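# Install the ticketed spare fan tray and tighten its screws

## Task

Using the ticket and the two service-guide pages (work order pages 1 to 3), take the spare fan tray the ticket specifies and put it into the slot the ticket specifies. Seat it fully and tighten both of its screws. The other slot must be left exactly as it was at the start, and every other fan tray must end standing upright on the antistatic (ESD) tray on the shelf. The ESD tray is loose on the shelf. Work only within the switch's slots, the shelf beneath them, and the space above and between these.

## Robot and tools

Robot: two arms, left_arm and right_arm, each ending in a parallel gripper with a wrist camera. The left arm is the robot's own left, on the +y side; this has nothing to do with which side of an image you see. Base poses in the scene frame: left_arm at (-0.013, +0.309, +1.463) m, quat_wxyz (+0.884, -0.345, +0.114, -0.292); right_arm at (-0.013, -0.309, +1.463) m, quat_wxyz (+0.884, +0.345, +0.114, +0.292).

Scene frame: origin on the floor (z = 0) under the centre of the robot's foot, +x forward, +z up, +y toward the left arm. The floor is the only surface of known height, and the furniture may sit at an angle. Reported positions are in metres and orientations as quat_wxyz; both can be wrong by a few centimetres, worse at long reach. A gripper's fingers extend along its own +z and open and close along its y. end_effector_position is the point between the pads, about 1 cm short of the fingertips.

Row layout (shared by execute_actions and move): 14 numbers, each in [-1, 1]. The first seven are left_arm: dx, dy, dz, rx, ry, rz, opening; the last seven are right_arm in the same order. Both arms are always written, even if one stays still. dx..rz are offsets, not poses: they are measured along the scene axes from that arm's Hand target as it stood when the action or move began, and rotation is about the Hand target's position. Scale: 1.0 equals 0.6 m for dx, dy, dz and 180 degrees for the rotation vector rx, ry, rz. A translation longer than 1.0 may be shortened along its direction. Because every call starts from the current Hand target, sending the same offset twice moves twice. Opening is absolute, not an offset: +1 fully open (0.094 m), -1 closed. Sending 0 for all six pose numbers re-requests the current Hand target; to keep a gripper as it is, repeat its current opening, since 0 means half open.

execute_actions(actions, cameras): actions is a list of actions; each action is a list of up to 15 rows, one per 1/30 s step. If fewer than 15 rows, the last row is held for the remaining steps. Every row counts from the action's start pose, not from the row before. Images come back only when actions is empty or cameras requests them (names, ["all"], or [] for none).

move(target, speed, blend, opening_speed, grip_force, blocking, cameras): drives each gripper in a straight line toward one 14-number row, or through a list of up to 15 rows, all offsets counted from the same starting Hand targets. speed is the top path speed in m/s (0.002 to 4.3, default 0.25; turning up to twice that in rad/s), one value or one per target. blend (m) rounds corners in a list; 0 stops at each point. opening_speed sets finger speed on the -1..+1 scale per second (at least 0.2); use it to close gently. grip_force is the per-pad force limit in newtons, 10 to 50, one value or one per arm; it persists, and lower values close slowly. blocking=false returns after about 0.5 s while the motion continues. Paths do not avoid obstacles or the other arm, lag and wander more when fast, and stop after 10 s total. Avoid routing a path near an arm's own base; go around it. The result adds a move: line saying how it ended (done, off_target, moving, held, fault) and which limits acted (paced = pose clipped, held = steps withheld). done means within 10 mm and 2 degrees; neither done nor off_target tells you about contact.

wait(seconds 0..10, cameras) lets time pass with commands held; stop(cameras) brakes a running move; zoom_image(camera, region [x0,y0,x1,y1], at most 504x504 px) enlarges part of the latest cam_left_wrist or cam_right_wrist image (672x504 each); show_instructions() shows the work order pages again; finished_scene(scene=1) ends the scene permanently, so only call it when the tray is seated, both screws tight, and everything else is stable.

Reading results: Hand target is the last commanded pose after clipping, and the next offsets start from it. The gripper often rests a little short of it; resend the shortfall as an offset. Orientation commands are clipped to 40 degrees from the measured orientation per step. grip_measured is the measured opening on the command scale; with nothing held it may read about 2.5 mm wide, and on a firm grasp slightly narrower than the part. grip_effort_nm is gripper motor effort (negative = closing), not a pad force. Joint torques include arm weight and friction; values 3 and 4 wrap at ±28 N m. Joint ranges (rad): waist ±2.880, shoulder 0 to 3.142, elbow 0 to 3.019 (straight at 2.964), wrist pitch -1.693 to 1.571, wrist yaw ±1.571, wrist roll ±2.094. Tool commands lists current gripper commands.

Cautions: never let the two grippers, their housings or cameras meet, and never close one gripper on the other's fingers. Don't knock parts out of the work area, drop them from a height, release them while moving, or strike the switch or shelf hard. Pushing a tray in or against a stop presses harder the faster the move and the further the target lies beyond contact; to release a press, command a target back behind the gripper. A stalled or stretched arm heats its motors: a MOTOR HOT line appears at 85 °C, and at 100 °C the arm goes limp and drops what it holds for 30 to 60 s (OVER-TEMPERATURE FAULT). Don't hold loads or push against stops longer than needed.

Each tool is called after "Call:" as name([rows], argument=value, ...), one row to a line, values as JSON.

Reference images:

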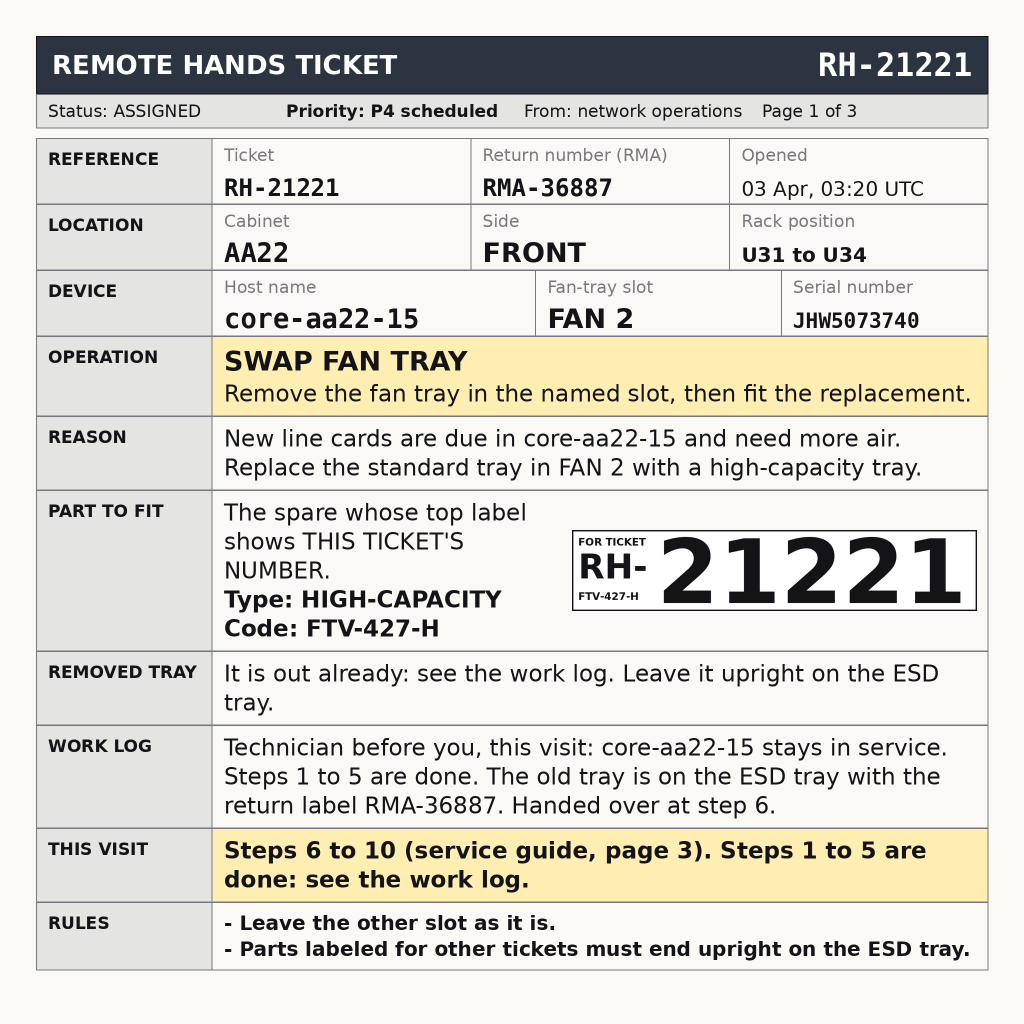

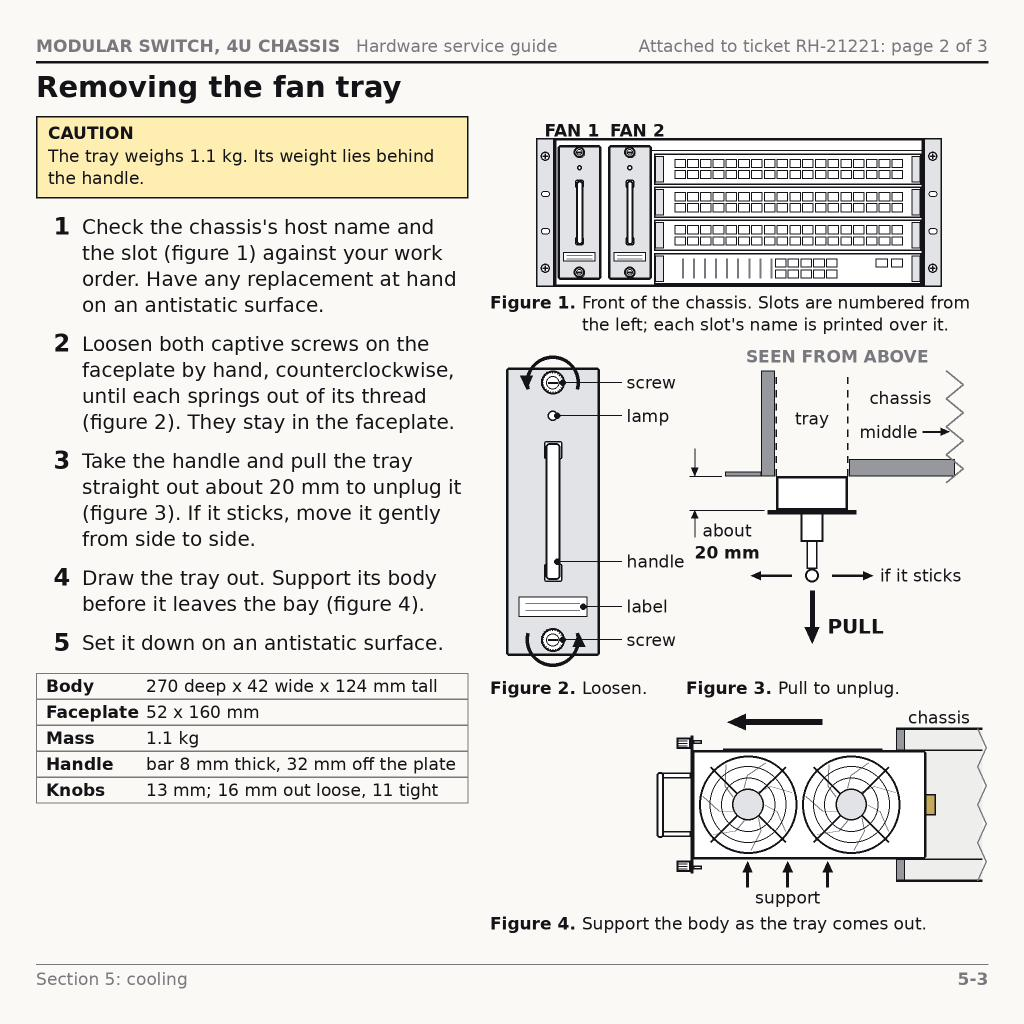

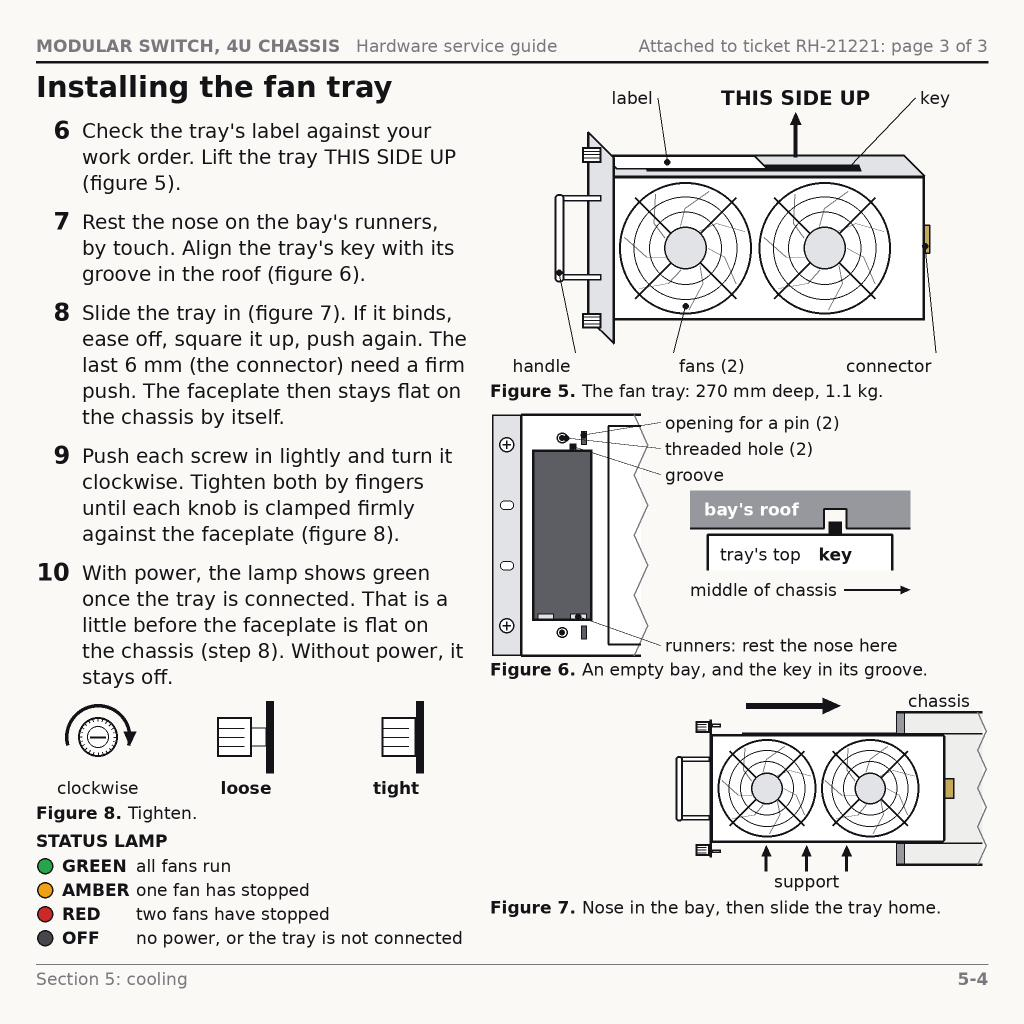

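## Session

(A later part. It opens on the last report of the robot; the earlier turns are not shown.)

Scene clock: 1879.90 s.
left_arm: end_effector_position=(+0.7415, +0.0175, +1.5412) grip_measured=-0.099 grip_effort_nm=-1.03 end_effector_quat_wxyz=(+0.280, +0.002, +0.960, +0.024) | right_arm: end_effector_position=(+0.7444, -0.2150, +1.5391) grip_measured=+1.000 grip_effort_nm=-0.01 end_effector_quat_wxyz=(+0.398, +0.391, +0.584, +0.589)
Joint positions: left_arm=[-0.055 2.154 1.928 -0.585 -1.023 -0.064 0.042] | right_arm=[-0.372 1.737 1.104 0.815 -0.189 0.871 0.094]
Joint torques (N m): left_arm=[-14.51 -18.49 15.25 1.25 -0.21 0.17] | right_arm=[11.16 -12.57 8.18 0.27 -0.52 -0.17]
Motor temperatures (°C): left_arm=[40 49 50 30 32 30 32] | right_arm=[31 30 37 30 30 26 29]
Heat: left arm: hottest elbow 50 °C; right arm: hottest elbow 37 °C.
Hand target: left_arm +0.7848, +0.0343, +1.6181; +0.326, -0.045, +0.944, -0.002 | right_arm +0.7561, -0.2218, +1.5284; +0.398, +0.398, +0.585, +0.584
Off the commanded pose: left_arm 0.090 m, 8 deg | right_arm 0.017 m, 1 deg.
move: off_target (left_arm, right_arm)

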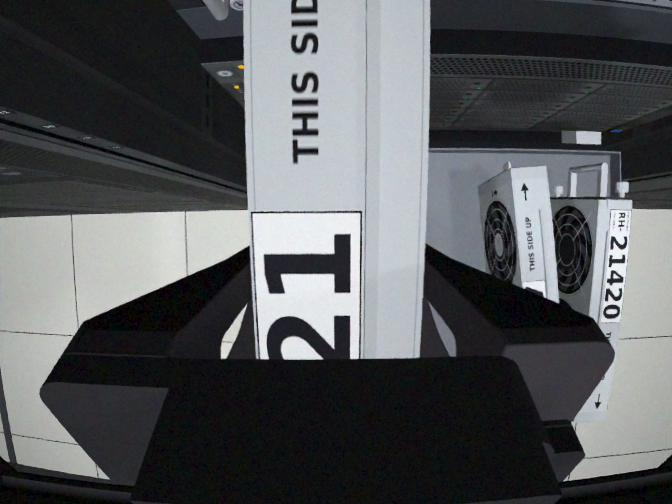

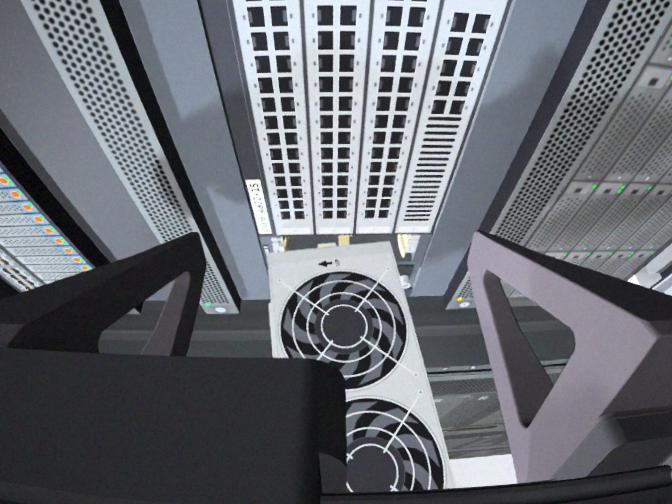

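Call:
execute_actions(actions=[])

Scene clock: 1925.37 s.
left_arm: end_effector_position=(+0.7415, +0.0175, +1.5412) grip_measured=-0.099 grip_effort_nm=-1.03 end_effector_quat_wxyz=(+0.280, +0.002, +0.960, +0.024) | right_arm: end_effector_position=(+0.7444, -0.2150, +1.5391) grip_measured=+1.000 grip_effort_nm=-0.01 end_effector_quat_wxyz=(+0.398, +0.391, +0.584, +0.589)
Joint positions: left_arm=[-0.055 2.154 1.928 -0.585 -1.023 -0.064 0.042] | right_arm=[-0.372 1.737 1.104 0.815 -0.189 0.871 0.094]
Joint velocities: within noise
Joint torques (N m): left_arm=[-15.27 -19.14 15.3 1.25 -0.22 0.14] | right_arm=[11.22 -12.57 8.18 0.27 -0.52 -0.17]
Motor temperatures (°C): left_arm=[39 44 55 29 31 30 32] | right_arm=[31 30 37 30 30 26 29]
Heat: left arm: hottest elbow 55 °C; right arm: hottest elbow 37 °C.
Hand target: left_arm +0.7848, +0.0343, +1.6181; +0.326, -0.045, +0.944, -0.002 | right_arm +0.7561, -0.2218, +1.5284; +0.398, +0.398, +0.585, +0.584
Tool commands: left_gripper/opening=-0.3 right_gripper/opening=+1.0
Off the commanded pose: left_arm 0.090 m, 8 deg | right_arm 0.017 m, 1 deg.

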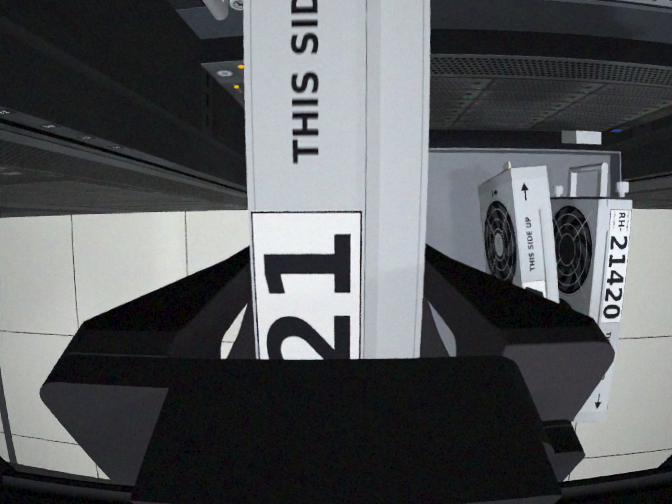

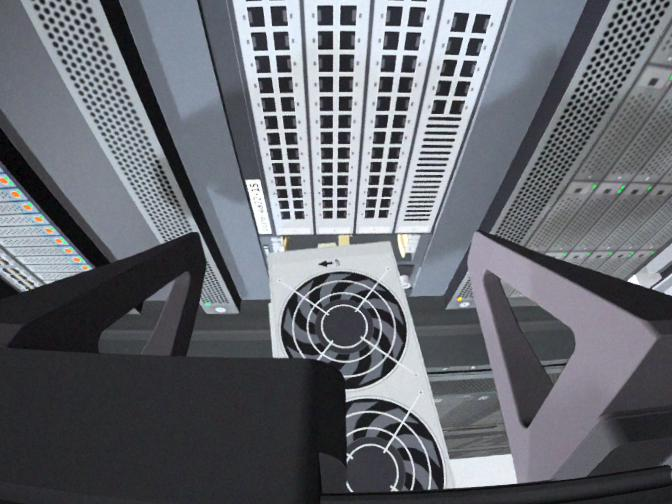

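Call:
zoom_image(camera="cam_right_wrist", region=[230, 200, 450, 365])

Call:
zoom_image(camera="cam_left_wrist", region=[180, 0, 460, 210])

Scaled by 2.291 from the camera's 672x504 image, which has a finer 960x720 frame.

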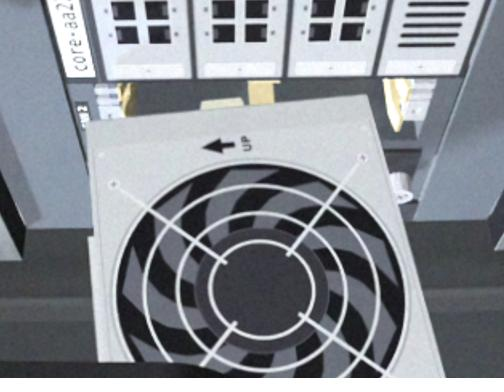

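Scaled by 1.800 from the camera's 672x504 image, which has a finer 960x720 frame.

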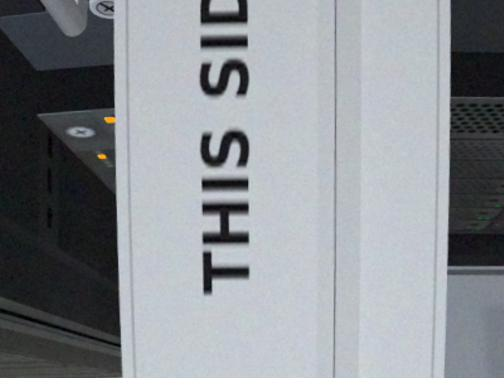

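Call:
move(target=[-0.03,0,0,0,0.025,0,-0.3,0,0,0,0,0,0,1], speed=0.06, cameras=["cam_right_wrist"])

Scene clock: 2003.97 s.
left_arm: end_effector_position=(+0.7312, +0.0283, +1.5428) grip_measured=-0.099 grip_effort_nm=-1.02 end_effector_quat_wxyz=(+0.243, +0.002, +0.970, +0.029) | right_arm: end_effector_position=(+0.7444, -0.2150, +1.5391) grip_measured=+1.000 grip_effort_nm=-0.01 end_effector_quat_wxyz=(+0.398, +0.391, +0.584, +0.589)
Joint positions: left_arm=[-0.055 2.156 1.981 -0.787 -1.022 -0.189 0.042] | right_arm=[-0.372 1.737 1.104 0.815 -0.189 0.871 0.094]
Joint torques (N m): left_arm=[-16.09 -18.08 15.12 1.03 -0.45 0] | right_arm=[11.16 -12.63 8.18 0.27 -0.52 -0.17]
Motor temperatures (°C): left_arm=[38 42 58 29 30 30 32] | right_arm=[31 31 38 30 30 26 29]
Heat: left arm: hottest elbow 58 °C; right arm: hottest elbow 38 °C.
Hand target: left_arm +0.7668, +0.0342, +1.6182; +0.288, -0.045, +0.956, +0.000 | right_arm +0.7561, -0.2218, +1.5284; +0.398, +0.398, +0.585, +0.584
Off the commanded pose: left_arm 0.084 m, 8 deg | right_arm 0.017 m, 1 deg.
move: off_target (left_arm, right_arm)
Images, in order (width x height): cam_right_wrist 672x504.

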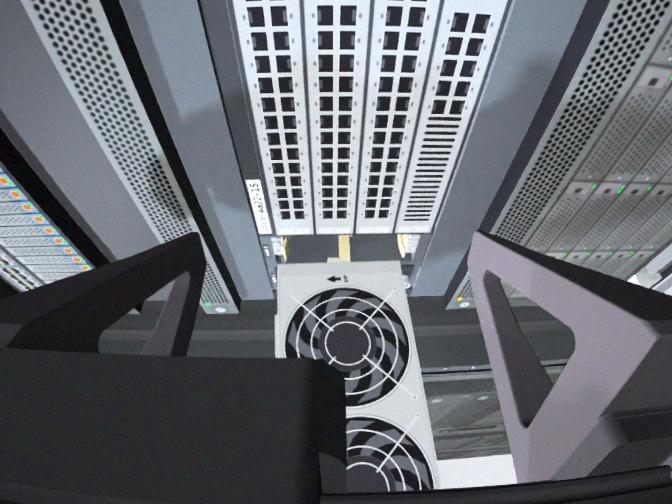

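Call:
zoom_image(camera="cam_right_wrist", region=[240, 220, 440, 370])

Scaled by 2.520 from the camera's 672x504 image, which has a finer 960x720 frame.

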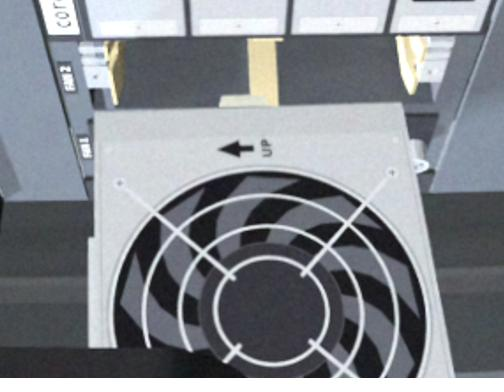

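Call:
move([
  [-0.1167,-0.07,-0.01,0,0,0,-0.3,0,0,0,0,0,0,1],
  [0.01,0.0133,-0.01,0,0,0,-0.3,0,0,0,0,0,0,1],
], speed=0.06, cameras=["cam_right_wrist"])

Call:
zoom_image(camera="cam_right_wrist", region=[240, 220, 440, 370])

Scene clock: 2068.10 s.
left_arm: end_effector_position=(+0.7293, +0.0261, +1.5366) grip_measured=-0.099 grip_effort_nm=-1.02 end_effector_quat_wxyz=(+0.242, +0.001, +0.970, +0.027) | right_arm: end_effector_position=(+0.7444, -0.2150, +1.5391) grip_measured=+1.000 grip_effort_nm=-0.01 end_effector_quat_wxyz=(+0.398, +0.391, +0.584, +0.589)
Joint positions: left_arm=[-0.052 2.158 1.968 -0.77 -1.016 -0.188 0.042] | right_arm=[-0.372 1.737 1.104 0.815 -0.189 0.871 0.094]
Joint torques (N m): left_arm=[-15.03 -18.84 15.16 1.21 -0.33 0.18] | right_arm=[11.16 -12.63 8.2 0.27 -0.52 -0.17]
Motor temperatures (°C): left_arm=[38 45 59 29 30 30 32] | right_arm=[31 31 38 30 30 26 29]
Heat: left arm: hottest elbow 59 °C; right arm: hottest elbow 38 °C.
Hand target: left_arm +0.7728, +0.0421, +1.6121; +0.288, -0.045, +0.956, +0.000 | right_arm +0.7561, -0.2218, +1.5284; +0.398, +0.398, +0.585, +0.584
Off the commanded pose: left_arm 0.089 m, 8 deg | right_arm 0.017 m, 1 deg.
move: off_target (left_arm, right_arm)
Images, in order (width x height): cam_right_wrist 672x504.

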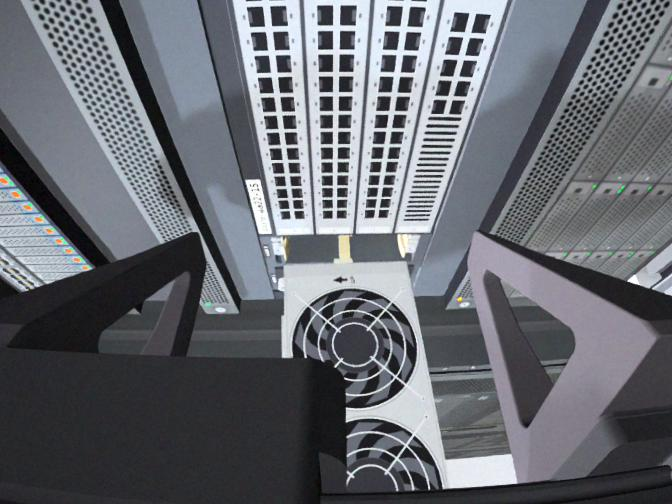

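Scaled by 2.520 from the camera's 672x504 image, which has a finer 960x720 frame.

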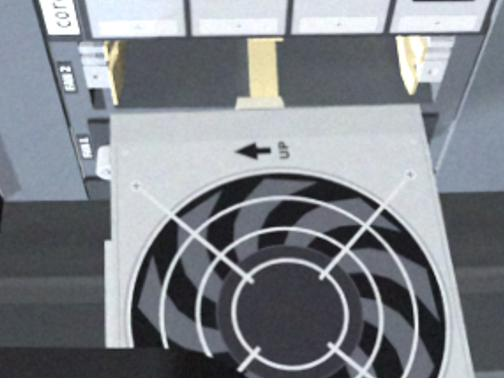

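Call:
zoom_image(camera="cam_right_wrist", region=[265, 228, 425, 290])

Scaled by 3.150 from the camera's 672x504 image, which has a finer 960x720 frame.

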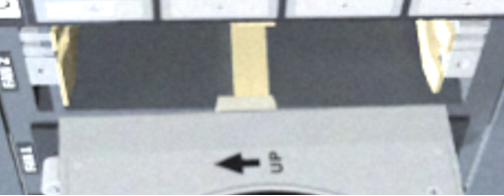

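Call:
zoom_image(camera="cam_right_wrist", region=[255, 225, 315, 285])

Call:
zoom_image(camera="cam_right_wrist", region=[380, 225, 440, 285])

Scaled by 8.400 from the camera's 672x504 image, which has a finer 960x720 frame.

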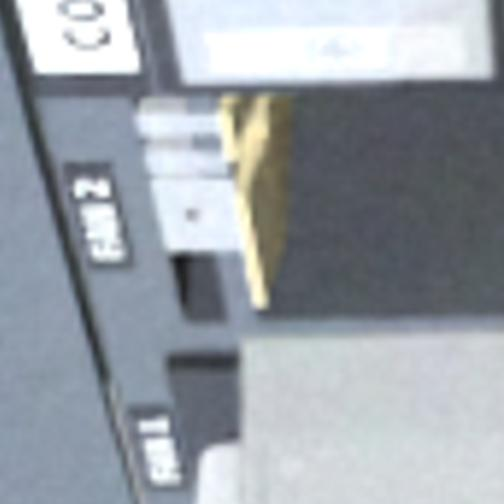

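Scaled by 8.400 from the camera's 672x504 image, which has a finer 960x720 frame.

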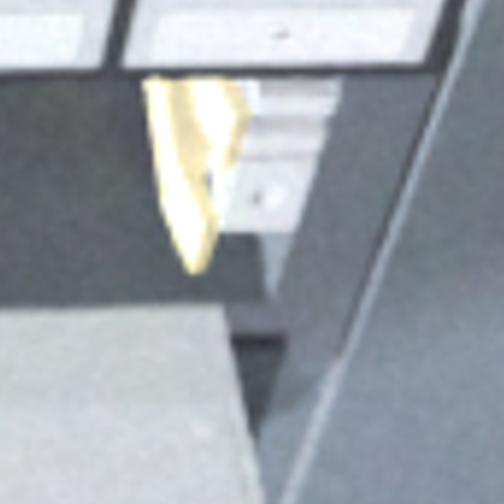

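Call:
move(target=[0.02,0,0.01,0,0,0,-0.3,0,0,0,0,0,0,1], speed=0.05)

Scene clock: 2141.27 s.
left_arm: end_effector_position=(+0.7446, +0.0244, +1.5458) grip_measured=-0.099 grip_effort_nm=-1.02 end_effector_quat_wxyz=(+0.245, +0.000, +0.969, +0.025) | right_arm: end_effector_position=(+0.7444, -0.2150, +1.5391) grip_measured=+1.000 grip_effort_nm=-0.01 end_effector_quat_wxyz=(+0.398, +0.391, +0.584, +0.589)
Joint positions: left_arm=[-0.051 2.188 2.048 -0.807 -1.015 -0.18 0.042] | right_arm=[-0.372 1.737 1.104 0.815 -0.189 0.871 0.094]
Joint torques (N m): left_arm=[-14.97 -18.78 15.09 1.06 -0.35 0.14] | right_arm=[11.16 -12.57 8.18 0.27 -0.52 -0.17]
Motor temperatures (°C): left_arm=[38 46 57 29 29 30 32] | right_arm=[31 31 38 30 30 26 29]
Heat: left arm: hottest elbow 57 °C; right arm: hottest elbow 38 °C.
Hand target: left_arm +0.7848, +0.0423, +1.6179; +0.288, -0.045, +0.957, +0.000 | right_arm +0.7561, -0.2218, +1.5284; +0.398, +0.398, +0.585, +0.584
Off the commanded pose: left_arm 0.085 m, 8 deg | right_arm 0.017 m, 1 deg.
move: off_target (left_arm, right_arm)

Call:
move(target=[0.01,0,-0.014,0,0,0,-0.3,0,0,0,0,0,0,1], speed=0.05, cameras=["cam_right_wrist"])

Call:
zoom_image(camera="cam_right_wrist", region=[240, 220, 440, 370])

Scene clock: 2148.27 s.
left_arm: end_effector_position=(+0.7464, +0.0274, +1.5379) grip_measured=-0.099 grip_effort_nm=-1.02 end_effector_quat_wxyz=(+0.240, +0.004, +0.970, +0.027) | right_arm: end_effector_position=(+0.7444, -0.2150, +1.5391) grip_measured=+1.000 grip_effort_nm=-0.01 end_effector_quat_wxyz=(+0.398, +0.391, +0.584, +0.589)
Joint positions: left_arm=[-0.04 2.191 2.048 -0.807 -1.007 -0.168 0.042] | right_arm=[-0.372 1.737 1.104 0.815 -0.189 0.871 0.094]
Joint torques (N m): left_arm=[-15.09 -18.49 15.43 1.7 -0.32 0.14] | right_arm=[11.16 -12.51 8.18 0.25 -0.52 -0.16]
Motor temperatures (°C): left_arm=[38 44 59 29 29 30 32] | right_arm=[31 31 38 30 30 26 29]
Heat: left arm: hottest elbow 59 °C; right arm: hottest elbow 38 °C.
Hand target: left_arm +0.7907, +0.0421, +1.6094; +0.288, -0.045, +0.957, +0.000 | right_arm +0.7561, -0.2218, +1.5284; +0.398, +0.398, +0.585, +0.584
Off the commanded pose: left_arm 0.086 m, 9 deg | right_arm 0.017 m, 1 deg.
move: off_target (left_arm, right_arm)
Images, in order (width x height): cam_right_wrist 672x504.

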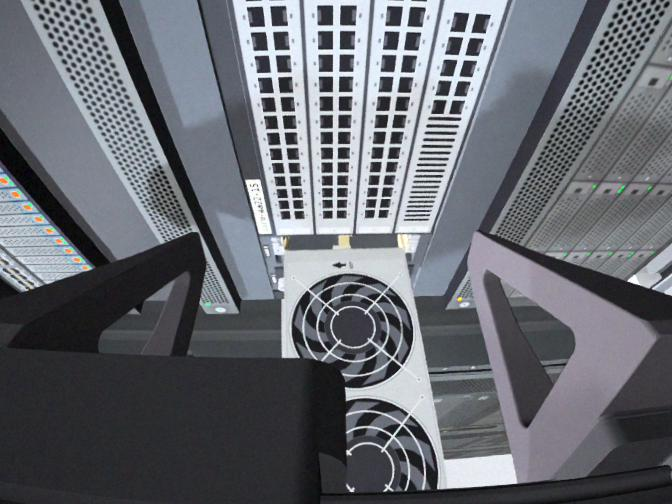

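Scaled by 2.520 from the camera's 672x504 image, which has a finer 960x720 frame.

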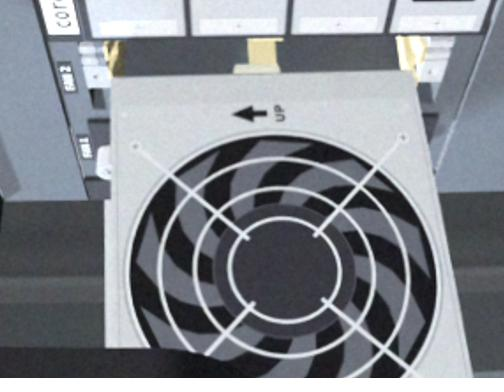

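Call:
zoom_image(camera="cam_right_wrist", region=[200, 0, 520, 240])

Scaled by 1.575 from the camera's 672x504 image, which has a finer 960x720 frame.

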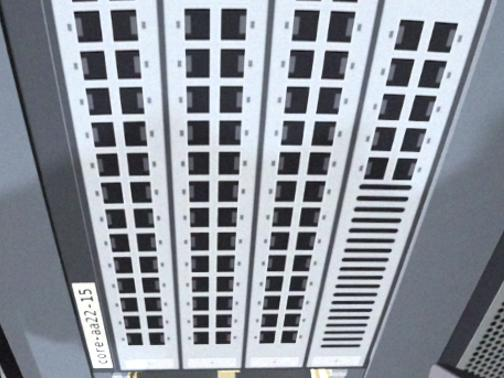

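Call:
wait(seconds=0.1, cameras=["all"])

Call:
zoom_image(camera="cam_left_wrist", region=[0, 0, 336, 240])

Call:
zoom_image(camera="cam_left_wrist", region=[336, 0, 672, 240])

Scene clock: 2217.40 s.
left_arm: end_effector_position=(+0.7464, +0.0274, +1.5379) grip_measured=-0.099 grip_effort_nm=-1.03 end_effector_quat_wxyz=(+0.240, +0.004, +0.970, +0.027) | right_arm: end_effector_position=(+0.7444, -0.2150, +1.5391) grip_measured=+1.000 grip_effort_nm=-0.01 end_effector_quat_wxyz=(+0.398, +0.391, +0.584, +0.589)
Joint positions: left_arm=[-0.04 2.191 2.048 -0.807 -1.007 -0.168 0.042] | right_arm=[-0.372 1.737 1.104 0.815 -0.189 0.871 0.094]
Joint torques (N m): left_arm=[-15.27 -18.43 15.34 1.77 -0.31 0.16] | right_arm=[11.16 -12.57 8.18 0.27 -0.52 -0.17]
Motor temperatures (°C): left_arm=[38 43 63 29 29 30 32] | right_arm=[31 31 38 30 30 26 29]
Heat: left arm: hottest elbow 63 °C; right arm: hottest elbow 38 °C.
Hand target: left_arm +0.7908, +0.0422, +1.6095; +0.288, -0.045, +0.957, +0.000 | right_arm +0.7561, -0.2218, +1.5284; +0.398, +0.398, +0.585, +0.584
Tool commands: left_gripper/opening=-0.3 right_gripper/opening=+1.0
Off the commanded pose: left_arm 0.086 m, 9 deg | right_arm 0.017 m, 1 deg.
wait: 0.10 s; at rest from the start

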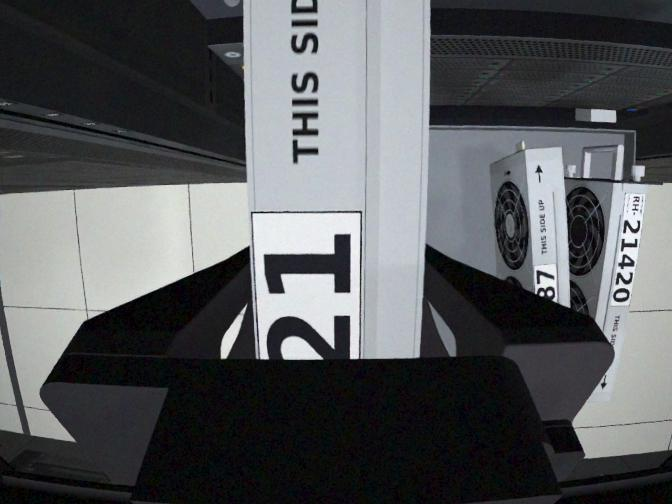

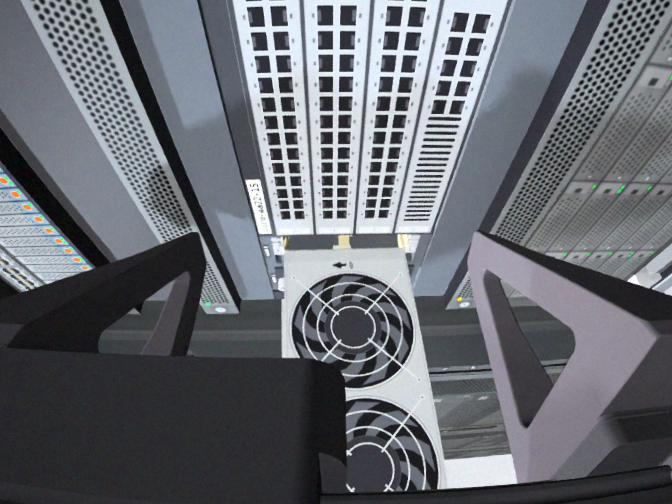

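Scaled by 1.500 from the camera's 672x504 image, which has a finer 960x720 frame.

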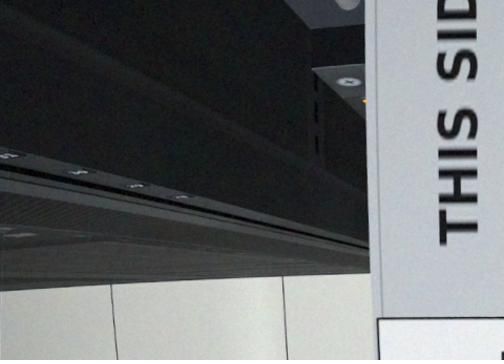

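Scaled by 1.500 from the camera's 672x504 image, which has a finer 960x720 frame.

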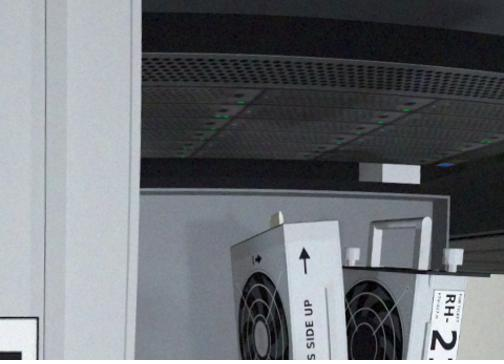

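Call:
zoom_image(camera="cam_right_wrist", region=[225, 0, 345, 120])

Call:
zoom_image(camera="cam_right_wrist", region=[225, 120, 345, 240])

Call:
zoom_image(camera="cam_right_wrist", region=[345, 120, 465, 240])

Call:
zoom_image(camera="cam_right_wrist", region=[400, 0, 520, 120])

Scaled by 4.200 from the camera's 672x504 image, which has a finer 960x720 frame.

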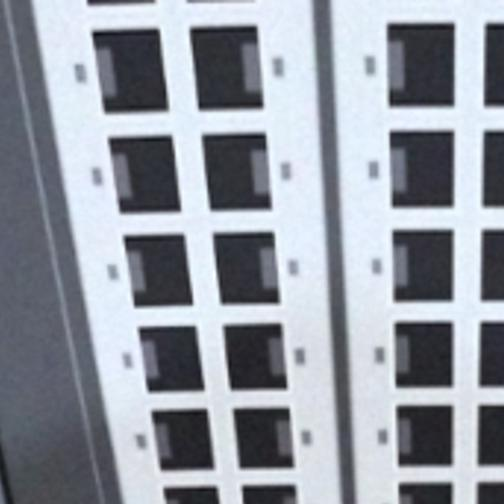

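Scaled by 4.200 from the camera's 672x504 image, which has a finer 960x720 frame.

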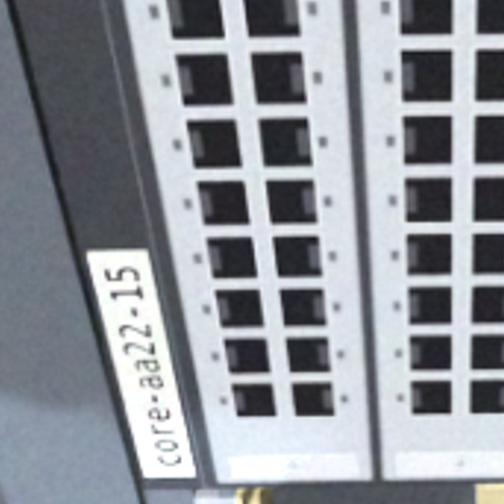

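Scaled by 4.200 from the camera's 672x504 image, which has a finer 960x720 frame.

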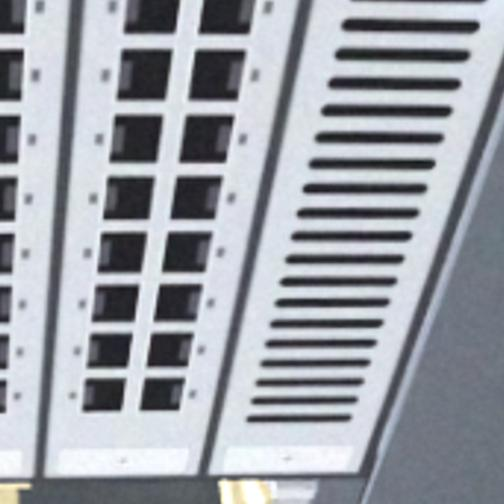

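Scaled by 4.200 from the camera's 672x504 image, which has a finer 960x720 frame.

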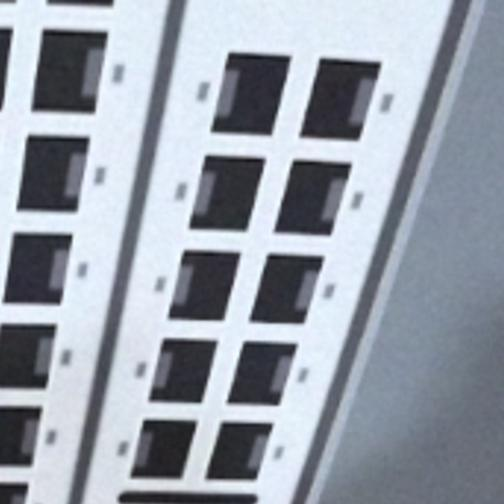

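Call:
move(target=[0.008,0,0.001,0,0,-0.0056,-0.3,0,0,0,0,0,0,1], speed=0.05, cameras=["cam_right_wrist"])

Call:
zoom_image(camera="cam_right_wrist", region=[240, 220, 440, 370])

Scene clock: 2316.60 s.
left_arm: end_effector_position=(+0.7527, +0.0253, +1.5406) grip_measured=-0.099 grip_effort_nm=-1.02 end_effector_quat_wxyz=(+0.242, +0.010, +0.970, +0.022) | right_arm: end_effector_position=(+0.7444, -0.2150, +1.5391) grip_measured=+1.000 grip_effort_nm=-0.01 end_effector_quat_wxyz=(+0.398, +0.391, +0.584, +0.589)
Joint positions: left_arm=[-0.039 2.201 2.074 -0.807 -0.995 -0.145 0.042] | right_arm=[-0.372 1.737 1.104 0.815 -0.189 0.871 0.094]
Joint torques (N m): left_arm=[-15.33 -18.61 15.32 1.5 -0.31 0.14] | right_arm=[11.16 -12.63 8.18 0.27 -0.52 -0.17]
Motor temperatures (°C): left_arm=[38 43 64 29 29 30 32] | right_arm=[31 31 39 30 30 26 29]
Heat: left arm: hottest elbow 64 °C; right arm: hottest elbow 39 °C.
Hand target: left_arm +0.7955, +0.0421, +1.6102; +0.288, -0.037, +0.957, -0.003 | right_arm +0.7561, -0.2218, +1.5284; +0.398, +0.398, +0.585, +0.584
Off the commanded pose: left_arm 0.083 m, 8 deg | right_arm 0.017 m, 1 deg.
move: off_target (left_arm, right_arm)
Images, in order (width x height): cam_right_wrist 672x504.

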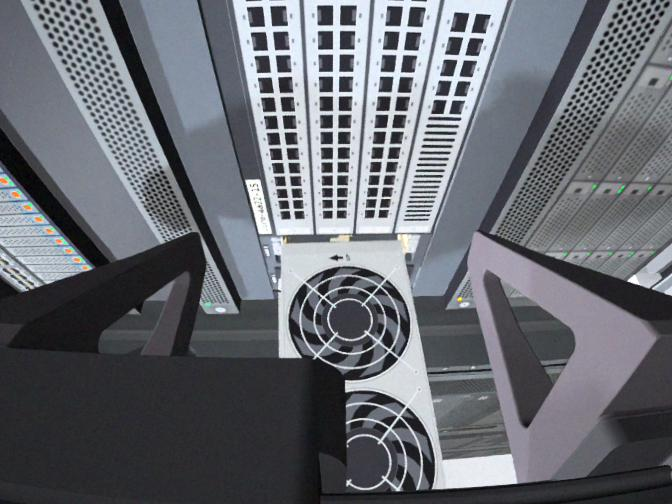

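Scaled by 2.520 from the camera's 672x504 image, which has a finer 960x720 frame.

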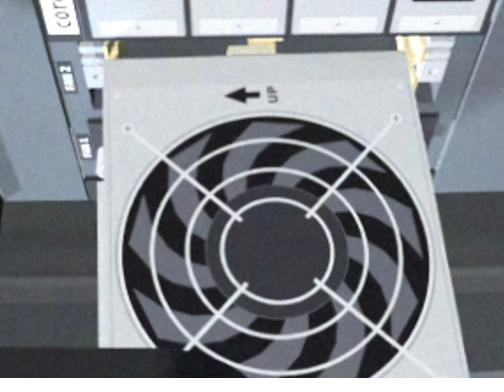

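Call:
move(target=[0.008,0,-0.007,0,0,0,-0.3,0,0,0,0,0,0,1], speed=0.05, cameras=["cam_right_wrist"])

Call:
zoom_image(camera="cam_right_wrist", region=[240, 220, 440, 370])

Scene clock: 2332.00 s.
left_arm: end_effector_position=(+0.7564, +0.0257, +1.5352) grip_measured=-0.099 grip_effort_nm=-1.03 end_effector_quat_wxyz=(+0.241, +0.012, +0.970, +0.023) | right_arm: end_effector_position=(+0.7444, -0.2150, +1.5391) grip_measured=+1.000 grip_effort_nm=-0.01 end_effector_quat_wxyz=(+0.398, +0.391, +0.584, +0.589)
Joint positions: left_arm=[-0.031 2.211 2.087 -0.807 -0.991 -0.136 0.042] | right_arm=[-0.372 1.737 1.104 0.815 -0.189 0.871 0.094]
Joint torques (N m): left_arm=[-15.21 -19.14 15.43 1.61 -0.27 0.15] | right_arm=[11.16 -12.57 8.18 0.25 -0.52 -0.17]
Motor temperatures (°C): left_arm=[38 43 63 29 29 30 32] | right_arm=[31 31 39 30 30 26 29]
Heat: left arm: hottest elbow 63 °C; right arm: hottest elbow 39 °C.
Hand target: left_arm +0.8004, +0.0421, +1.6061; +0.288, -0.037, +0.957, -0.003 | right_arm +0.7561, -0.2218, +1.5284; +0.398, +0.398, +0.585, +0.584
Off the commanded pose: left_arm 0.085 m, 8 deg | right_arm 0.017 m, 1 deg.
move: off_target (left_arm, right_arm)
Images, in order (width x height): cam_right_wrist 672x504.

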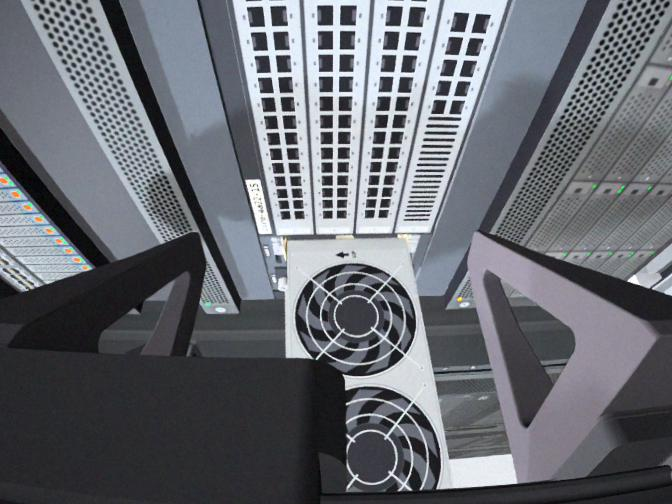

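Scaled by 2.520 from the camera's 672x504 image, which has a finer 960x720 frame.

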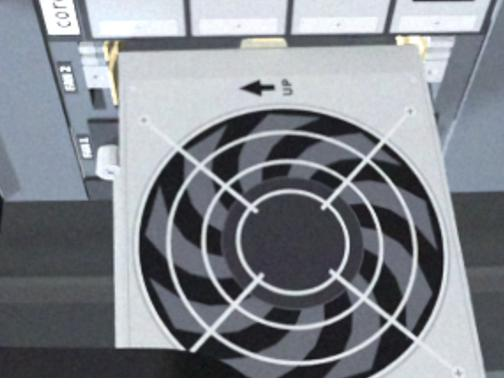

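Call:
move(target=[0.008,0,0.003,0,0,0,-0.3,0,0,0,0,0,0,1], speed=0.05, cameras=["cam_right_wrist"])

Call:
zoom_image(camera="cam_right_wrist", region=[240, 220, 440, 370])

Scene clock: 2345.13 s.
left_arm: end_effector_position=(+0.7640, +0.0245, +1.5361) grip_measured=-0.099 grip_effort_nm=-1.02 end_effector_quat_wxyz=(+0.244, +0.006, +0.970, +0.021) | right_arm: end_effector_position=(+0.7444, -0.2150, +1.5391) grip_measured=+1.000 grip_effort_nm=-0.01 end_effector_quat_wxyz=(+0.398, +0.391, +0.584, +0.589)
Joint positions: left_arm=[-0.028 2.227 2.119 -0.807 -0.989 -0.133 0.042] | right_arm=[-0.372 1.737 1.104 0.815 -0.189 0.871 0.094]
Joint torques (N m): left_arm=[-15.5 -19.08 15.5 1.05 -0.3 0.15] | right_arm=[11.16 -12.63 8.18 0.27 -0.52 -0.16]
Motor temperatures (°C): left_arm=[38 42 63 29 29 30 32] | right_arm=[31 31 39 30 30 26 29]
Heat: left arm: hottest elbow 63 °C; right arm: hottest elbow 39 °C.
Hand target: left_arm +0.8052, +0.0422, +1.6077; +0.288, -0.037, +0.957, -0.002 | right_arm +0.7561, -0.2218, +1.5284; +0.398, +0.398, +0.585, +0.584
Off the commanded pose: left_arm 0.085 m, 8 deg | right_arm 0.017 m, 1 deg.
move: off_target (left_arm, right_arm)
Images, in order (width x height): cam_right_wrist 672x504.

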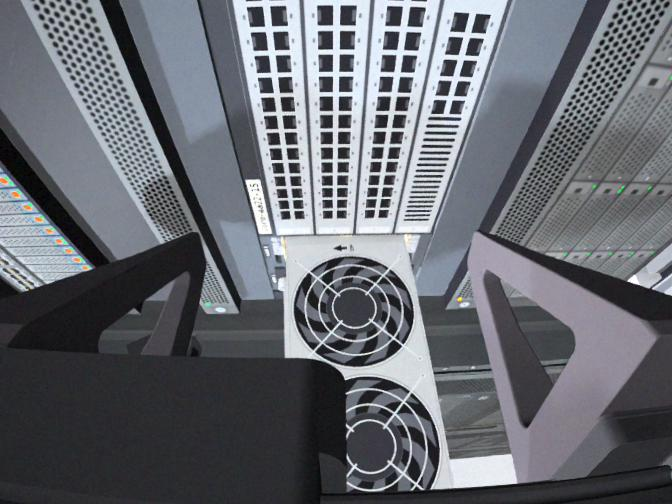

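Scaled by 2.520 from the camera's 672x504 image, which has a finer 960x720 frame.

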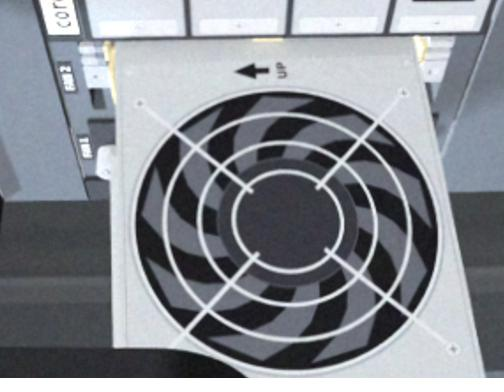

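Call:
zoom_image(camera="cam_right_wrist", region=[265, 225, 325, 285])

Call:
zoom_image(camera="cam_right_wrist", region=[380, 225, 440, 285])

Scaled by 8.400 from the camera's 672x504 image, which has a finer 960x720 frame.

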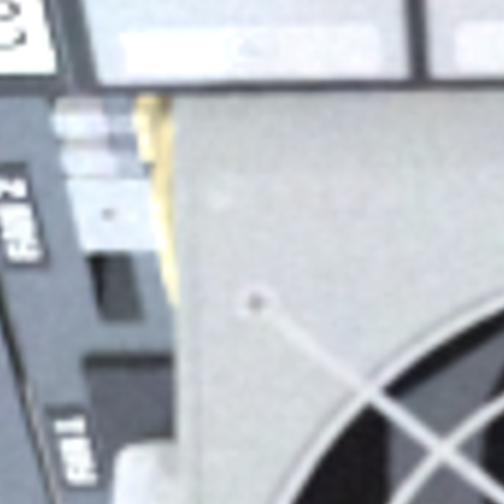

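Scaled by 8.400 from the camera's 672x504 image, which has a finer 960x720 frame.

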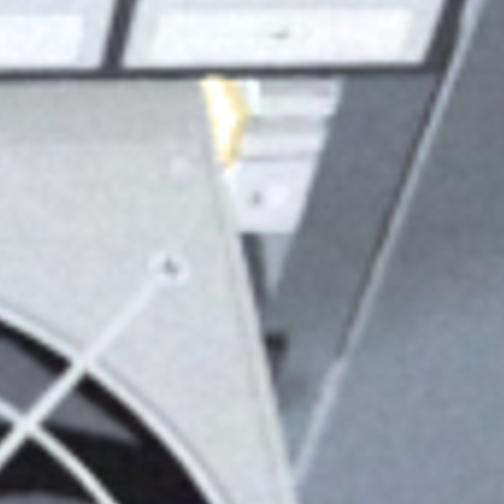

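Call:
move(target=[0.008,0,0.001,0,0,0,-0.3,0,0,0,0,0,0,1], speed=0.05, cameras=["cam_right_wrist"])

Call:
zoom_image(camera="cam_right_wrist", region=[240, 220, 440, 370])

Scene clock: 2388.27 s.
left_arm: end_effector_position=(+0.7668, +0.0239, +1.5360) grip_measured=-0.099 grip_effort_nm=-1.02 end_effector_quat_wxyz=(+0.243, +0.008, +0.970, +0.021) | right_arm: end_effector_position=(+0.7444, -0.2150, +1.5391) grip_measured=+1.000 grip_effort_nm=-0.01 end_effector_quat_wxyz=(+0.398, +0.391, +0.584, +0.589)
Joint positions: left_arm=[-0.027 2.237 2.14 -0.82 -0.987 -0.131 0.042] | right_arm=[-0.372 1.737 1.104 0.815 -0.189 0.871 0.094]
Joint torques (N m): left_arm=[-15.27 -19.14 15.77 1.2 -0.26 0.17] | right_arm=[11.16 -12.57 8.2 0.27 -0.52 -0.17]
Motor temperatures (°C): left_arm=[39 46 62 29 29 30 32] | right_arm=[31 31 39 30 30 26 29]
Heat: left arm: hottest elbow 62 °C; right arm: hottest elbow 39 °C.
Hand target: left_arm +0.8100, +0.0421, +1.6084; +0.288, -0.037, +0.957, -0.003 | right_arm +0.7561, -0.2218, +1.5284; +0.398, +0.398, +0.585, +0.584
Off the commanded pose: left_arm 0.086 m, 8 deg | right_arm 0.017 m, 1 deg.
move: off_target (left_arm, right_arm)
Images, in order (width x height): cam_right_wrist 672x504.

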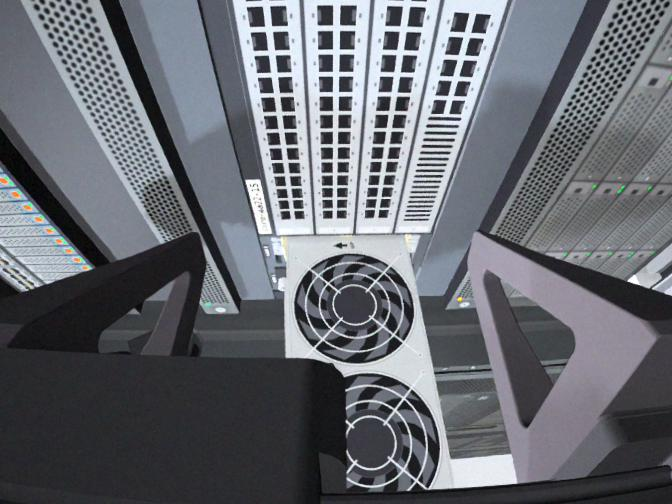

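Scaled by 2.520 from the camera's 672x504 image, which has a finer 960x720 frame.

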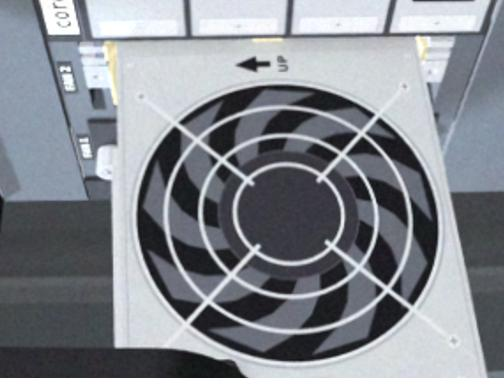

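Call:
move(target=[0.012,0,0.004,0,0,0,-0.3,0,0,0,0,0,0,1], speed=0.05, cameras=["cam_right_wrist"])

Call:
zoom_image(camera="cam_right_wrist", region=[240, 220, 440, 370])

Scene clock: 2396.90 s.
left_arm: end_effector_position=(+0.7677, +0.0235, +1.5362) grip_measured=-0.099 grip_effort_nm=-1.02 end_effector_quat_wxyz=(+0.239, +0.006, +0.971, +0.021) | right_arm: end_effector_position=(+0.7444, -0.2150, +1.5391) grip_measured=+1.000 grip_effort_nm=-0.01 end_effector_quat_wxyz=(+0.398, +0.391, +0.584, +0.589)
Joint positions: left_arm=[-0.027 2.247 2.161 -0.846 -0.987 -0.145 0.042] | right_arm=[-0.372 1.737 1.104 0.815 -0.189 0.871 0.094]
Joint torques (N m): left_arm=[-15.44 -18.73 16.73 1.55 -0.22 0.34] | right_arm=[11.16 -12.57 8.18 0.27 -0.52 -0.16]
Motor temperatures (°C): left_arm=[39 45 64 29 29 30 32] | right_arm=[31 31 39 30 30 26 29]
Heat: left arm: hottest elbow 64 °C; right arm: hottest elbow 39 °C.
Hand target: left_arm +0.8172, +0.0422, +1.6108; +0.288, -0.037, +0.957, -0.003 | right_arm +0.7561, -0.2218, +1.5284; +0.398, +0.398, +0.585, +0.584
Off the commanded pose: left_arm 0.091 m, 8 deg | right_arm 0.017 m, 1 deg.
move: off_target (left_arm, right_arm)
Images, in order (width x height): cam_right_wrist 672x504.

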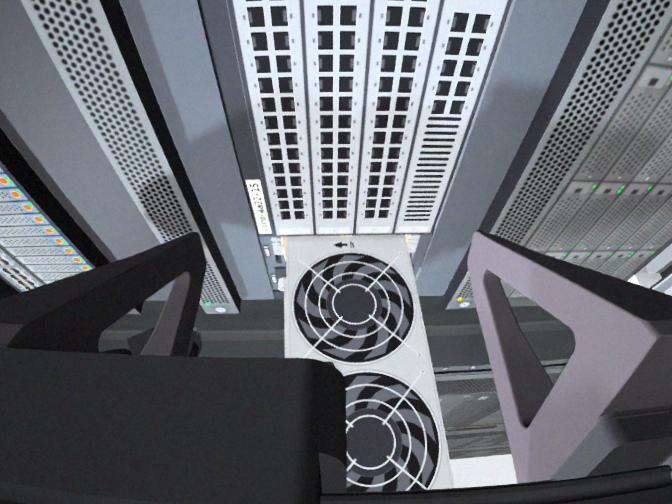

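Scaled by 2.520 from the camera's 672x504 image, which has a finer 960x720 frame.

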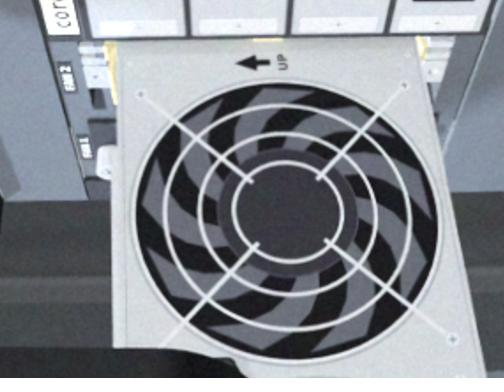

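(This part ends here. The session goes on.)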